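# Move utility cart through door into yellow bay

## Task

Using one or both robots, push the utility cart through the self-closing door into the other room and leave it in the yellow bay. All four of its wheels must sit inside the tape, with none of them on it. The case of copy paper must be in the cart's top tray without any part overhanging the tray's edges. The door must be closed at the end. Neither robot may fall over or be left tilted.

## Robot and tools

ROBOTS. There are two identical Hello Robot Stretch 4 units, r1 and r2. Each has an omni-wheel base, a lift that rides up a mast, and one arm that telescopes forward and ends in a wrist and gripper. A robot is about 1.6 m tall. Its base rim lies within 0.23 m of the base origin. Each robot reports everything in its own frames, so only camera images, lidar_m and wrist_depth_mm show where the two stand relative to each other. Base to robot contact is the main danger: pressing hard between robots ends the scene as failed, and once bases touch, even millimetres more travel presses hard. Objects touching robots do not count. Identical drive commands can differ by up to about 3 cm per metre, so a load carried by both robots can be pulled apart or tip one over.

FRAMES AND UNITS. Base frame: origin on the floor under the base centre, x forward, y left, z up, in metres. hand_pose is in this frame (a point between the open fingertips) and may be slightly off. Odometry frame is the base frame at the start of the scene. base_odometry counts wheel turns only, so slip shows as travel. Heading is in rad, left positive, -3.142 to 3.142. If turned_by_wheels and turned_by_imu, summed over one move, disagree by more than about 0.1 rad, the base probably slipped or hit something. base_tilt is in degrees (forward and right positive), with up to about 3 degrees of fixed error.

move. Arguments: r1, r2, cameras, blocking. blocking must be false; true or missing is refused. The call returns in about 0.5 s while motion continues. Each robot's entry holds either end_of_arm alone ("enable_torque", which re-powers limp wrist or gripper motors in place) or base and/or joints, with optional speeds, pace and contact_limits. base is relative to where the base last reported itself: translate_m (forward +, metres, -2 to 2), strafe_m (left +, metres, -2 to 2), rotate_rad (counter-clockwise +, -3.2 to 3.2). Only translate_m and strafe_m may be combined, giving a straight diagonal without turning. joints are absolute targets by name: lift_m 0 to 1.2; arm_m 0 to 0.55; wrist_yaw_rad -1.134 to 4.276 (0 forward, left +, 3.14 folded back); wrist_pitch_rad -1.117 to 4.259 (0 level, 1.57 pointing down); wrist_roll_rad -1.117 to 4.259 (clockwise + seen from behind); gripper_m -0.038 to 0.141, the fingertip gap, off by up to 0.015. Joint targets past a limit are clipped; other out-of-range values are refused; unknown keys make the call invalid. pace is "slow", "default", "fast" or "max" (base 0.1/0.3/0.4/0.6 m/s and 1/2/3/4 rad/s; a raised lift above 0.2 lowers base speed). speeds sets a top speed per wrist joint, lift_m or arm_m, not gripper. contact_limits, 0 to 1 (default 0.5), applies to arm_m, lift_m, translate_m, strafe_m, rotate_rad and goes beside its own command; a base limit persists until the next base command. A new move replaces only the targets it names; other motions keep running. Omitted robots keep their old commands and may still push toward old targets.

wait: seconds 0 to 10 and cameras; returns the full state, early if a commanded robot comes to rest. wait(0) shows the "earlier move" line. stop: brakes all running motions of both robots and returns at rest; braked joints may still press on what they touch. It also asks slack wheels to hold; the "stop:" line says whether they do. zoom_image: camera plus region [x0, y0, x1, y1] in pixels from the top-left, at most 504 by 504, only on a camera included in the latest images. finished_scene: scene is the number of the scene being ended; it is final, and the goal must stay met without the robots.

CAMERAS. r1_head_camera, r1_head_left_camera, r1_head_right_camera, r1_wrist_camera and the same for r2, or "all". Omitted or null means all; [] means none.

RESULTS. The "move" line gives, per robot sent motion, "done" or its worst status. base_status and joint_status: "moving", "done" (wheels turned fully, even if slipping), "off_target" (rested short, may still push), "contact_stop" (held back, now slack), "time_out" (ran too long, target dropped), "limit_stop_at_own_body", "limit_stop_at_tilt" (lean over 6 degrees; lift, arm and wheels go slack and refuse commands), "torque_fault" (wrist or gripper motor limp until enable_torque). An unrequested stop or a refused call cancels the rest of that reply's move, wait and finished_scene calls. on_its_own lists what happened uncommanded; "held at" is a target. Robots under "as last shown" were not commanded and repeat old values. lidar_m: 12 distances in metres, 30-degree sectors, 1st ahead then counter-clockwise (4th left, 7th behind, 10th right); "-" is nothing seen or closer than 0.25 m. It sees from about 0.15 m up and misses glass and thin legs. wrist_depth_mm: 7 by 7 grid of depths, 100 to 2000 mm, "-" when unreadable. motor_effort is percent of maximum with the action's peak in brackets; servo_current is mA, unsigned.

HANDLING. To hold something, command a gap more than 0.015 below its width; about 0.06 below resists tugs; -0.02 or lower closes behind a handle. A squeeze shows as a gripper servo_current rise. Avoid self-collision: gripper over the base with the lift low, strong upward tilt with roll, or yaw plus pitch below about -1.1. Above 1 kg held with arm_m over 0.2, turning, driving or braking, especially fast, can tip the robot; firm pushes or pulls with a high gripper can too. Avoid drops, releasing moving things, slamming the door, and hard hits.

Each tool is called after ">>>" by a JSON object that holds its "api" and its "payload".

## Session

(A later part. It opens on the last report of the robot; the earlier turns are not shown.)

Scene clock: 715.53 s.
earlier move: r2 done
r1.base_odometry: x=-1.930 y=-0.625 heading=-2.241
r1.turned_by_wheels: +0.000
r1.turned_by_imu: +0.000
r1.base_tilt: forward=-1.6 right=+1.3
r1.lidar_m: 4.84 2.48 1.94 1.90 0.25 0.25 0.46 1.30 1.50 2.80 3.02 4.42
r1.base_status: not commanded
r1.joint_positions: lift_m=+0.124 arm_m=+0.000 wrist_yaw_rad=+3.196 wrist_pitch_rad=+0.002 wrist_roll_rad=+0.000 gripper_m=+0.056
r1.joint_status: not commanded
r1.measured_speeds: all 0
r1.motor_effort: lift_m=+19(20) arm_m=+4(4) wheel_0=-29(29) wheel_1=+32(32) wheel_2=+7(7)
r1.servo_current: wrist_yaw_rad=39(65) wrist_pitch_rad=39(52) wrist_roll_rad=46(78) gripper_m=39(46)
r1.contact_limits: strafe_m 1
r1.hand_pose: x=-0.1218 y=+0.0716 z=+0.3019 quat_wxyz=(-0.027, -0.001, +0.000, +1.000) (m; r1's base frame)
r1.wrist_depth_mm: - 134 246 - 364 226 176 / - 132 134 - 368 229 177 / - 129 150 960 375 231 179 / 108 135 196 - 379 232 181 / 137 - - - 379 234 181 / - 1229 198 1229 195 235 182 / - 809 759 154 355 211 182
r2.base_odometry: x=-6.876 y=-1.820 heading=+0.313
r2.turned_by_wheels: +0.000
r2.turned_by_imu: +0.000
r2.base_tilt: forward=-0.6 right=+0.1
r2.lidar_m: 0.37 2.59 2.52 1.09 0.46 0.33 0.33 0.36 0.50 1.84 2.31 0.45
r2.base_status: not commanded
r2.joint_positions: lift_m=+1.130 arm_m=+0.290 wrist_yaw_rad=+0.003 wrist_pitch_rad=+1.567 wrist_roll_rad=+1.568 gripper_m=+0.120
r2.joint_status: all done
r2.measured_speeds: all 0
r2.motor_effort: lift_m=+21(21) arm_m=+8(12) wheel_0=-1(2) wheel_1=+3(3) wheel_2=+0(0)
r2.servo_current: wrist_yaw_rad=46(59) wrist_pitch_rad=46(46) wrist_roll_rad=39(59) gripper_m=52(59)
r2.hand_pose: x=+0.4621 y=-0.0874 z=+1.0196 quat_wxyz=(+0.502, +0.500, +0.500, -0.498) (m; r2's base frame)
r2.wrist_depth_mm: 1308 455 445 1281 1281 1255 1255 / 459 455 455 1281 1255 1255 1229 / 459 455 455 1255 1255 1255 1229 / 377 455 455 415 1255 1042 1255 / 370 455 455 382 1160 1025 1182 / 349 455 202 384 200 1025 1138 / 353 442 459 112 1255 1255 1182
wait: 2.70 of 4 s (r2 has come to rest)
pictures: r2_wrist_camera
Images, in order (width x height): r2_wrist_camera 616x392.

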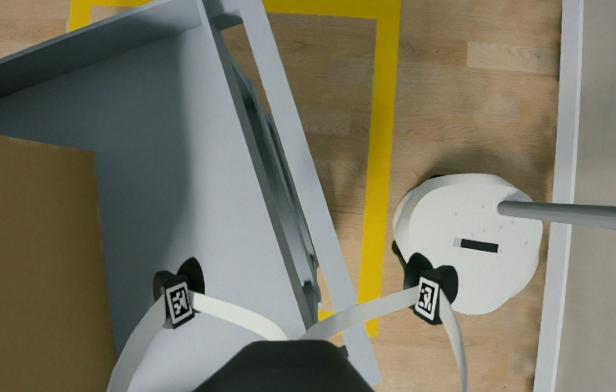

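>>> {"api": "move", "payload": {"r2": {"joints":{"lift_m":0.925},"pace":"slow"}, "blocking": false, "cameras": []}}

>>> {"api": "wait", "payload": {"seconds": 4, "cameras": []}}

>>> {"api": "move", "payload": {"r2": {"joints":{"gripper_m":0.0}}, "blocking": false, "cameras": []}}

>>> {"api": "wait", "payload": {"seconds": 3, "cameras": ["r2_wrist_camera"]}}

>>> {"api": "move", "payload": {"r2": {"base":{"strafe_m":-0.34},"pace":"slow"}, "blocking": false, "cameras": []}}

>>> {"api": "wait", "payload": {"seconds": 6, "cameras": ["r2_wrist_camera","r2_head_left_camera"]}}

Scene clock: 723.50 s.
move: r2 moving
r1: as last shown
r1.lidar_m: 4.84 2.51 1.96 1.90 0.25 0.25 0.48 1.30 1.49 2.82 2.99 4.40
r1.motor_effort: lift_m=+19(20) arm_m=+3(4) wheel_0=-29(29) wheel_1=+31(32) wheel_2=+7(7)
r1.servo_current: wrist_yaw_rad=52(72) wrist_pitch_rad=39(46) wrist_roll_rad=33(59) gripper_m=46(46)
r1.contact_limits: strafe_m 1
r1.wrist_depth_mm: - 134 246 - 362 226 176 / - 132 134 - 368 229 178 / - 129 150 946 377 230 179 / 109 135 196 - 379 232 181 / 137 - - - 382 234 182 / - 1255 198 1205 194 235 182 / - 820 768 154 355 211 181
r2.base_odometry: x=-6.876 y=-1.820 heading=+0.313
r2.turned_by_wheels: +0.000
r2.turned_by_imu: +0.000
r2.base_tilt: forward=-0.7 right=+0.1
r2.lidar_m: 0.36 2.56 2.56 1.12 0.47 0.33 0.32 0.34 0.51 1.84 2.31 0.45
r2.base_status: not commanded
r2.joint_positions: lift_m=+1.105 arm_m=+0.290 wrist_yaw_rad=+0.003 wrist_pitch_rad=+1.567 wrist_roll_rad=+1.568 gripper_m=+0.120
r2.joint_status: lift_m moving
r2.measured_speeds: translate_m=+0.000 strafe_m=+0.000 rotate_rad=+0.000 lift_m=-0.097 arm_m=+0.000 wrist_yaw_rad=+0.000 wrist_pitch_rad=+0.000 wrist_roll_rad=+0.000
r2.motor_effort: lift_m=+14(20) arm_m=+7(8) wheel_0=-2(2) wheel_1=+3(3) wheel_2=+0(0)
r2.servo_current: wrist_yaw_rad=52(52) wrist_pitch_rad=39(46) wrist_roll_rad=46(59) gripper_m=46(59)
r2.hand_pose: x=+0.4621 y=-0.0874 z=+0.9948 quat_wxyz=(+0.502, +0.500, +0.500, -0.498) (m; r2's base frame)
r2.wrist_depth_mm: - 433 410 1229 1229 1205 1229 / 433 430 430 1255 1229 1229 1229 / 436 433 430 778 1255 1229 1255 / 377 433 439 362 1229 1008 1229 / 370 436 436 364 1182 1008 1078 / 351 436 202 357 200 991 1182 / 351 436 433 112 1255 1229 1138
pictures: none
No camera images: "cameras" was empty.

Scene clock: 725.40 s.
earlier move: r2 done
r1.base_odometry: x=-1.930 y=-0.625 heading=-2.241
r1.turned_by_wheels: +0.000
r1.turned_by_imu: +0.000
r1.base_tilt: forward=-1.6 right=+1.3
r1.lidar_m: 4.83 2.48 1.93 1.89 0.25 0.25 0.48 1.30 1.50 2.80 3.04 4.42
r1.base_status: not commanded
r1.joint_positions: lift_m=+0.124 arm_m=+0.000 wrist_yaw_rad=+3.196 wrist_pitch_rad=+0.002 wrist_roll_rad=+0.000 gripper_m=+0.056
r1.joint_status: not commanded
r1.measured_speeds: all 0
r1.motor_effort: lift_m=+20(20) arm_m=+4(4) wheel_0=-28(29) wheel_1=+31(32) wheel_2=+7(7)
r1.servo_current: wrist_yaw_rad=52(72) wrist_pitch_rad=39(46) wrist_roll_rad=39(65) gripper_m=39(52)
r1.contact_limits: strafe_m 1
r1.hand_pose: x=-0.1218 y=+0.0716 z=+0.3019 quat_wxyz=(-0.027, -0.001, +0.000, +1.000) (m; r1's base frame)
r1.wrist_depth_mm: - 134 246 - 362 226 177 / - 132 134 - 370 229 178 / - 129 150 960 375 231 180 / 108 135 196 - 379 232 181 / 137 - - - 382 234 181 / - 1255 198 1205 195 235 182 / - 820 759 154 353 211 182
r2.base_odometry: x=-6.876 y=-1.820 heading=+0.313
r2.turned_by_wheels: +0.000
r2.turned_by_imu: +0.000
r2.base_tilt: forward=-0.7 right=+0.0
r2.lidar_m: 0.38 2.59 2.52 1.11 0.44 0.34 0.31 0.35 0.51 1.87 2.31 0.47
r2.base_status: not commanded
r2.joint_positions: lift_m=+0.925 arm_m=+0.290 wrist_yaw_rad=+0.003 wrist_pitch_rad=+1.567 wrist_roll_rad=+1.568 gripper_m=+0.120
r2.joint_status: all done
r2.measured_speeds: all 0
r2.motor_effort: lift_m=+13(20) arm_m=+8(8) wheel_0=-1(2) wheel_1=+3(3) wheel_2=+0(1)
r2.servo_current: wrist_yaw_rad=39(65) wrist_pitch_rad=39(46) wrist_roll_rad=46(59) gripper_m=52(59)
r2.hand_pose: x=+0.4621 y=-0.0874 z=+0.8152 quat_wxyz=(+0.502, +0.500, +0.500, -0.498) (m; r2's base frame)
r2.wrist_depth_mm: 250 249 178 1042 1060 1042 1042 / 251 249 219 1078 1042 1060 1025 / 251 250 215 178 1042 1042 1042 / 251 250 224 178 1042 820 842 / 252 250 229 178 866 820 820 / 253 252 198 179 185 831 820 / 252 252 251 112 1060 1060 1060
wait: 1.90 of 4 s (r2 has come to rest)
pictures: none
No camera images: "cameras" was empty.

Scene clock: 725.90 s.
move: r2 moving
r1: as last shown
r1.lidar_m: 4.85 2.52 1.94 1.89 0.25 0.25 0.48 1.27 1.49 2.83 3.03 4.42
r1.motor_effort: lift_m=+20(20) arm_m=+3(4) wheel_0=-29(29) wheel_1=+32(32) wheel_2=+7(7)
r1.servo_current: wrist_yaw_rad=39(65) wrist_pitch_rad=46(46) wrist_roll_rad=59(59) gripper_m=39(46)
r1.contact_limits: strafe_m 1
r1.wrist_depth_mm: - 134 246 - 364 225 176 / - 132 134 - 368 229 177 / - 130 150 960 373 231 179 / 109 135 196 - 377 232 181 / 137 - - - 384 234 181 / - 1255 198 1229 195 235 182 / - 820 768 154 355 211 182
r2.base_odometry: x=-6.876 y=-1.820 heading=+0.313
r2.turned_by_wheels: +0.000
r2.turned_by_imu: +0.000
r2.base_tilt: forward=-0.7 right=+0.0
r2.lidar_m: 0.36 2.58 2.51 1.12 0.44 0.34 0.33 0.34 0.51 1.86 2.30 0.48
r2.base_status: not commanded
r2.joint_positions: lift_m=+0.925 arm_m=+0.290 wrist_yaw_rad=+0.003 wrist_pitch_rad=+1.567 wrist_roll_rad=+1.568 gripper_m=+0.106
r2.joint_status: gripper_m moving
r2.measured_speeds: all 0
r2.motor_effort: lift_m=+13(13) arm_m=+7(8) wheel_0=-1(2) wheel_1=+3(3) wheel_2=+0(1)
r2.servo_current: wrist_yaw_rad=52(59) wrist_pitch_rad=39(46) wrist_roll_rad=39(52) gripper_m=104(130)
r2.hand_pose: x=+0.4621 y=-0.0874 z=+0.8152 quat_wxyz=(+0.502, +0.500, +0.500, -0.498) (m; r2's base frame)
r2.wrist_depth_mm: 250 250 177 1042 1060 1042 1025 / 251 250 218 1060 1060 1025 1042 / 251 251 231 178 1042 1042 1042 / 251 251 224 177 1042 820 842 / 251 251 226 178 878 820 820 / 253 251 197 178 186 842 831 / 253 251 250 112 1042 1042 1042
pictures: none
No camera images: "cameras" was empty.

Scene clock: 727.40 s.
earlier move: r2 done
r1.base_odometry: x=-1.930 y=-0.625 heading=-2.241
r1.turned_by_wheels: +0.000
r1.turned_by_imu: +0.000
r1.base_tilt: forward=-1.6 right=+1.3
r1.lidar_m: 4.85 2.50 1.93 1.90 0.25 0.25 0.49 1.30 1.48 2.80 3.02 4.46
r1.base_status: not commanded
r1.joint_positions: lift_m=+0.124 arm_m=+0.000 wrist_yaw_rad=+3.196 wrist_pitch_rad=+0.002 wrist_roll_rad=+0.000 gripper_m=+0.056
r1.joint_status: not commanded
r1.measured_speeds: all 0
r1.motor_effort: lift_m=+20(20) arm_m=+4(4) wheel_0=-28(29) wheel_1=+31(32) wheel_2=+7(7)
r1.servo_current: wrist_yaw_rad=39(72) wrist_pitch_rad=46(46) wrist_roll_rad=52(65) gripper_m=39(46)
r1.contact_limits: strafe_m 1
r1.hand_pose: x=-0.1218 y=+0.0716 z=+0.3019 quat_wxyz=(-0.027, -0.001, +0.000, +1.000) (m; r1's base frame)
r1.wrist_depth_mm: - 134 245 - 362 226 177 / - 132 134 - 368 229 177 / - 129 150 976 375 231 180 / 108 135 196 - 379 232 181 / 137 - - - 382 234 182 / - 1255 199 1229 194 235 182 / - 809 768 154 355 211 182
r2.base_odometry: x=-6.876 y=-1.820 heading=+0.313
r2.turned_by_wheels: +0.000
r2.turned_by_imu: +0.000
r2.base_tilt: forward=-0.7 right=+0.1
r2.lidar_m: 0.35 2.56 2.55 1.11 0.44 0.34 0.30 0.36 0.50 1.87 2.33 0.45
r2.base_status: not commanded
r2.joint_positions: lift_m=+0.925 arm_m=+0.290 wrist_yaw_rad=+0.003 wrist_pitch_rad=+1.567 wrist_roll_rad=+1.568 gripper_m=+0.002
r2.joint_status: all done
r2.measured_speeds: all 0
r2.motor_effort: lift_m=+23(23) arm_m=+6(8) wheel_0=-1(2) wheel_1=+3(3) wheel_2=+0(1)
r2.servo_current: wrist_yaw_rad=52(59) wrist_pitch_rad=39(46) wrist_roll_rad=52(59) gripper_m=195(371)
r2.hand_pose: x=+0.4622 y=-0.0874 z=+0.8144 quat_wxyz=(+0.502, +0.500, +0.500, -0.498) (m; r2's base frame)
r2.wrist_depth_mm: 243 242 215 1042 1042 1008 1008 / 245 243 208 171 1042 1042 1025 / 246 244 213 171 1025 1060 1025 / 245 244 219 171 1042 831 842 / 246 245 236 173 842 820 831 / 246 245 187 224 179 831 820 / 248 245 246 112 1060 1060 1060
wait: 1.50 of 3 s (r2 has come to rest)
pictures: r2_wrist_camera
Images, in order (width x height): r2_wrist_camera 616x392.

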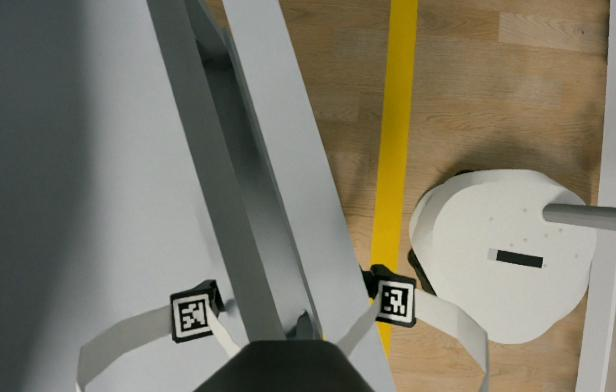

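Scene clock: 727.90 s.
move: r2 moving
r1: as last shown
r1.lidar_m: 4.84 2.49 1.94 1.90 0.25 0.25 0.47 1.31 1.47 2.83 3.02 4.44
r1.motor_effort: lift_m=+20(20) arm_m=+4(4) wheel_0=-28(28) wheel_1=+31(32) wheel_2=+7(7)
r1.servo_current: wrist_yaw_rad=52(78) wrist_pitch_rad=39(46) wrist_roll_rad=65(65) gripper_m=46(46)
r1.contact_limits: strafe_m 1
r1.wrist_depth_mm: - 134 246 - 362 226 177 / - 132 134 - 370 229 177 / - 129 150 960 375 230 179 / 108 135 196 - 379 232 181 / 137 - - - 382 234 181 / - 1229 198 1205 195 235 182 / - 820 759 154 357 211 182
r2.base_odometry: x=-6.872 y=-1.834 heading=+0.314
r2.turned_by_wheels: +0.001
r2.turned_by_imu: +0.001
r2.base_tilt: forward=-0.7 right=+0.1
r2.lidar_m: 0.36 0.99 2.55 1.11 0.44 0.34 0.32 0.33 0.55 1.86 2.33 0.47
r2.base_status: strafe_m moving
r2.joint_positions: lift_m=+0.925 arm_m=+0.290 wrist_yaw_rad=+0.003 wrist_pitch_rad=+1.567 wrist_roll_rad=+1.568 gripper_m=+0.002
r2.joint_status: not commanded
r2.measured_speeds: translate_m=+0.000 strafe_m=-0.055 rotate_rad=+0.002 lift_m=+0.000 arm_m=+0.000 wrist_yaw_rad=+0.000 wrist_pitch_rad=+0.000 wrist_roll_rad=+0.000
r2.motor_effort: lift_m=+23(23) arm_m=+6(6) wheel_0=+16(16) wheel_1=-5(7) wheel_2=+1(1)
r2.servo_current: wrist_yaw_rad=39(52) wrist_pitch_rad=46(46) wrist_roll_rad=39(59) gripper_m=195(208)
r2.hand_pose: x=+0.4622 y=-0.0874 z=+0.8144 quat_wxyz=(+0.502, +0.500, +0.500, -0.498) (m; r2's base frame)
r2.wrist_depth_mm: 243 242 216 1025 1008 1025 1008 / 244 242 208 171 1042 1025 1042 / 245 243 205 171 1025 1060 1025 / 246 245 220 172 1042 820 820 / 246 245 236 172 866 831 831 / 247 246 186 223 179 820 842 / 249 246 246 112 1042 1060 1042
pictures: none
No camera images: "cameras" was empty.

Scene clock: 731.97 s.
earlier move: r2 done
r1.base_odometry: x=-1.930 y=-0.625 heading=-2.241
r1.turned_by_wheels: +0.000
r1.turned_by_imu: +0.000
r1.base_tilt: forward=-1.6 right=+1.3
r1.lidar_m: 4.83 2.47 1.93 1.88 0.25 0.25 0.50 1.31 1.49 2.82 3.01 4.45
r1.base_status: not commanded
r1.joint_positions: lift_m=+0.124 arm_m=+0.000 wrist_yaw_rad=+3.196 wrist_pitch_rad=+0.002 wrist_roll_rad=+0.000 gripper_m=+0.056
r1.joint_status: not commanded
r1.measured_speeds: all 0
r1.motor_effort: lift_m=+20(20) arm_m=+4(4) wheel_0=-28(29) wheel_1=+32(32) wheel_2=+7(7)
r1.servo_current: wrist_yaw_rad=59(78) wrist_pitch_rad=39(52) wrist_roll_rad=52(72) gripper_m=39(46)
r1.contact_limits: strafe_m 1
r1.hand_pose: x=-0.1218 y=+0.0716 z=+0.3019 quat_wxyz=(-0.027, -0.001, +0.000, +1.000) (m; r1's base frame)
r1.wrist_depth_mm: - 134 246 - 362 226 177 / - 132 134 - 368 229 178 / - 129 150 946 375 231 179 / 109 135 196 - 379 232 181 / 137 - - - 379 233 182 / - 1255 198 1205 194 235 182 / - 820 768 154 355 211 182
r2.base_odometry: x=-6.771 y=-2.143 heading=+0.314
r2.turned_by_wheels: +0.000
r2.turned_by_imu: +0.004
r2.base_tilt: forward=-0.7 right=+0.1
r2.lidar_m: 0.29 0.42 2.87 1.17 0.45 0.36 0.34 0.37 0.55 1.88 1.98 0.52
r2.base_status: done
r2.joint_positions: lift_m=+0.925 arm_m=+0.290 wrist_yaw_rad=+0.008 wrist_pitch_rad=+1.567 wrist_roll_rad=+1.561 gripper_m=+0.002
r2.joint_status: not commanded
r2.measured_speeds: all 0
r2.motor_effort: lift_m=+23(23) arm_m=+6(6) wheel_0=+11(18) wheel_1=-1(7) wheel_2=+2(4)
r2.servo_current: wrist_yaw_rad=72(72) wrist_pitch_rad=39(52) wrist_roll_rad=52(72) gripper_m=195(208)
r2.hand_pose: x=+0.4627 y=-0.0874 z=+0.8144 quat_wxyz=(+0.506, +0.496, +0.503, -0.494) (m; r2's base frame)
r2.wrist_depth_mm: 171 171 1042 1060 1025 1025 1025 / 231 171 1060 1060 1025 1042 1025 / 198 206 171 1060 1042 1042 1042 / 244 201 172 1025 1025 820 820 / 246 244 226 172 207 820 820 / 245 245 191 172 172 163 831 / 246 172 179 112 172 1060 1042
wait: 4.07 of 6 s (r2 has come to rest)
pictures: r2_head_left_camera, r2_wrist_camera
Images, in order (width x height): r2_head_left_camera 420x672, r2_wrist_camera 616x392.

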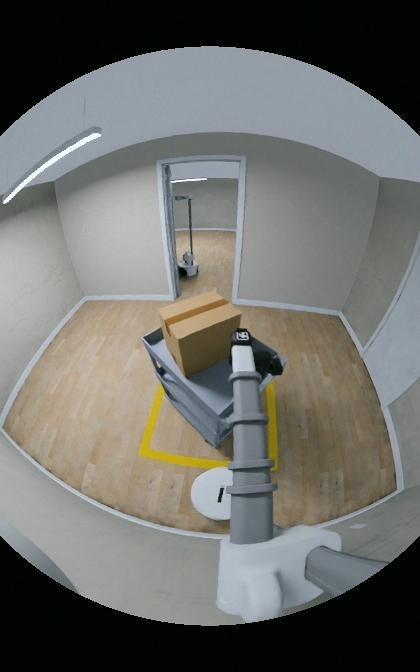

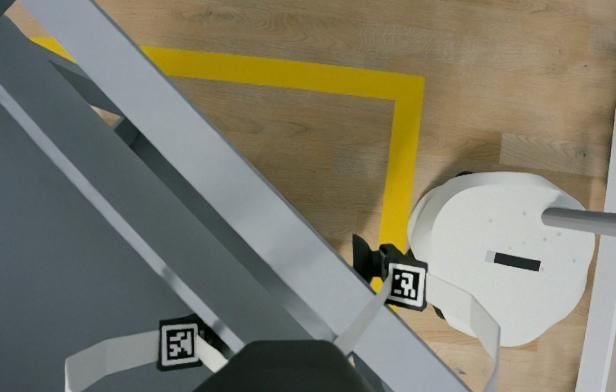

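>>> {"api": "move", "payload": {"r2": {"base":{"translate_m":0.12,"strafe_m":-0.25},"pace":"slow"}, "blocking": false, "cameras": []}}

>>> {"api": "wait", "payload": {"seconds": 6, "cameras": ["r2_wrist_camera","r2_head_left_camera"]}}

>>> {"api": "zoom_image", "payload": {"camera": "r2_head_left_camera", "region": [100, 280, 320, 520]}}

Scene clock: 744.77 s.
move: r2 moving
r1: as last shown
r1.lidar_m: 4.83 2.51 1.93 1.88 0.25 0.25 0.47 1.27 1.50 2.82 3.04 4.43
r1.motor_effort: lift_m=+20(20) arm_m=+3(4) wheel_0=-28(28) wheel_1=+32(32) wheel_2=+7(7)
r1.servo_current: wrist_yaw_rad=59(59) wrist_pitch_rad=46(46) wrist_roll_rad=52(59) gripper_m=39(46)
r1.contact_limits: strafe_m 1
r1.wrist_depth_mm: - 134 246 - 362 225 176 / - 132 134 - 368 229 178 / - 130 150 946 375 231 180 / 109 135 196 - 379 232 181 / 137 - - - 379 233 181 / - 1229 198 1205 195 234 182 / - 820 768 154 355 211 182
r2.base_odometry: x=-6.763 y=-2.153 heading=+0.315
r2.turned_by_wheels: +0.001
r2.turned_by_imu: +0.001
r2.base_tilt: forward=-0.6 right=+0.0
r2.lidar_m: 0.30 0.39 2.86 1.20 0.49 0.34 0.34 0.38 0.56 1.88 1.95 0.53
r2.base_status: translate_m moving; strafe_m moving
r2.joint_positions: lift_m=+0.925 arm_m=+0.290 wrist_yaw_rad=+0.008 wrist_pitch_rad=+1.567 wrist_roll_rad=+1.561 gripper_m=+0.002
r2.joint_status: not commanded
r2.measured_speeds: translate_m=+0.021 strafe_m=-0.044 rotate_rad=-0.002 lift_m=+0.000 arm_m=+0.000 wrist_yaw_rad=+0.000 wrist_pitch_rad=+0.000 wrist_roll_rad=+0.000
r2.motor_effort: lift_m=+23(23) arm_m=+6(7) wheel_0=+18(21) wheel_1=-2(4) wheel_2=-3(3)
r2.servo_current: wrist_yaw_rad=59(72) wrist_pitch_rad=46(46) wrist_roll_rad=52(78) gripper_m=195(195)
r2.hand_pose: x=+0.4627 y=-0.0874 z=+0.8144 quat_wxyz=(+0.506, +0.496, +0.503, -0.494) (m; r2's base frame)
r2.wrist_depth_mm: 170 173 1025 1042 1042 1025 1042 / 221 170 1042 1042 1025 1060 1042 / 197 171 171 1042 1025 1042 1025 / 243 206 171 1042 1042 820 842 / 245 243 219 171 205 831 831 / 244 244 187 172 172 164 831 / 247 172 180 112 172 1042 1060
pictures: none
No camera images: "cameras" was empty.

Scene clock: 748.33 s.
earlier move: r2 done
r1.base_odometry: x=-1.930 y=-0.625 heading=-2.241
r1.turned_by_wheels: +0.000
r1.turned_by_imu: +0.000
r1.base_tilt: forward=-1.6 right=+1.3
r1.lidar_m: 4.85 2.51 1.93 1.90 0.25 0.25 0.46 1.30 1.51 2.82 3.05 4.45
r1.base_status: not commanded
r1.joint_positions: lift_m=+0.124 arm_m=+0.000 wrist_yaw_rad=+3.196 wrist_pitch_rad=+0.002 wrist_roll_rad=+0.000 gripper_m=+0.056
r1.joint_status: not commanded
r1.measured_speeds: all 0
r1.motor_effort: lift_m=+20(20) arm_m=+4(4) wheel_0=-28(29) wheel_1=+32(32) wheel_2=+7(7)
r1.servo_current: wrist_yaw_rad=33(72) wrist_pitch_rad=46(52) wrist_roll_rad=33(72) gripper_m=39(52)
r1.contact_limits: strafe_m 1
r1.hand_pose: x=-0.1218 y=+0.0716 z=+0.3019 quat_wxyz=(-0.027, -0.001, +0.000, +1.000) (m; r1's base frame)
r1.wrist_depth_mm: - 134 245 - 362 226 177 / - 132 134 - 368 229 178 / - 129 150 946 375 231 179 / 109 135 196 - 379 233 181 / 137 - - - 379 234 182 / - 1255 198 1205 194 235 182 / - 820 759 154 355 211 182
r2.base_odometry: x=-6.580 y=-2.344 heading=+0.315
r2.turned_by_wheels: +0.001
r2.turned_by_imu: +0.005
r2.base_tilt: forward=-0.7 right=+0.0
r2.lidar_m: 0.28 0.35 0.73 1.53 0.65 0.50 0.47 0.52 0.81 1.64 1.70 0.55
r2.base_status: done
r2.joint_positions: lift_m=+0.925 arm_m=+0.290 wrist_yaw_rad=+0.016 wrist_pitch_rad=+1.567 wrist_roll_rad=+1.553 gripper_m=+0.002
r2.joint_status: not commanded
r2.measured_speeds: all 0
r2.motor_effort: lift_m=+23(23) arm_m=+6(7) wheel_0=+15(21) wheel_1=+1(4) wheel_2=+1(5)
r2.servo_current: wrist_yaw_rad=91(104) wrist_pitch_rad=46(52) wrist_roll_rad=104(104) gripper_m=189(202)
r2.hand_pose: x=+0.4633 y=-0.0874 z=+0.8144 quat_wxyz=(+0.509, +0.493, +0.507, -0.491) (m; r2's base frame)
r2.wrist_depth_mm: 1042 1042 1042 1025 1025 1042 1042 / 1042 1042 1025 1042 1042 1042 1025 / 173 1060 1042 1042 1042 1025 1060 / 231 173 186 1078 1060 820 1025 / 189 219 172 172 181 820 842 / 245 196 210 173 172 153 831 / 246 171 177 112 173 172 232
wait: 3.57 of 6 s (r2 has come to rest)
pictures: r2_head_left_camera, r2_wrist_camera
Images, in order (width x height): r2_head_left_camera 420x672, r2_wrist_camera 616x392.

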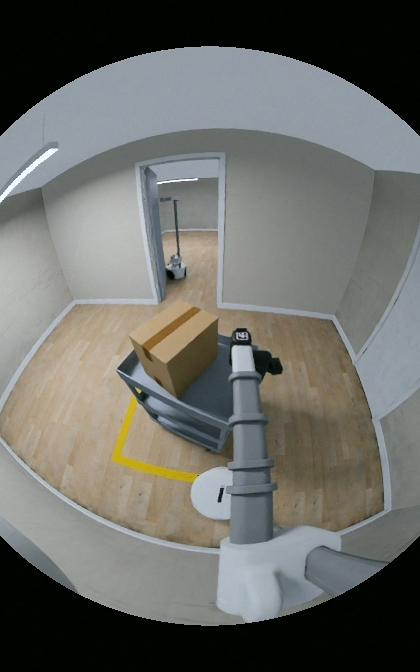

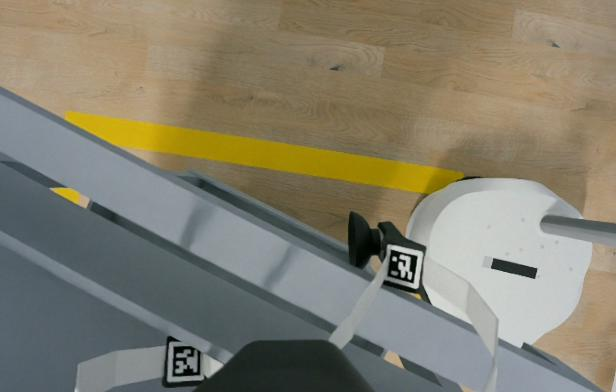

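Scaled by 2.100 from the camera's 420x672 image, which has a finer 600x960 frame.

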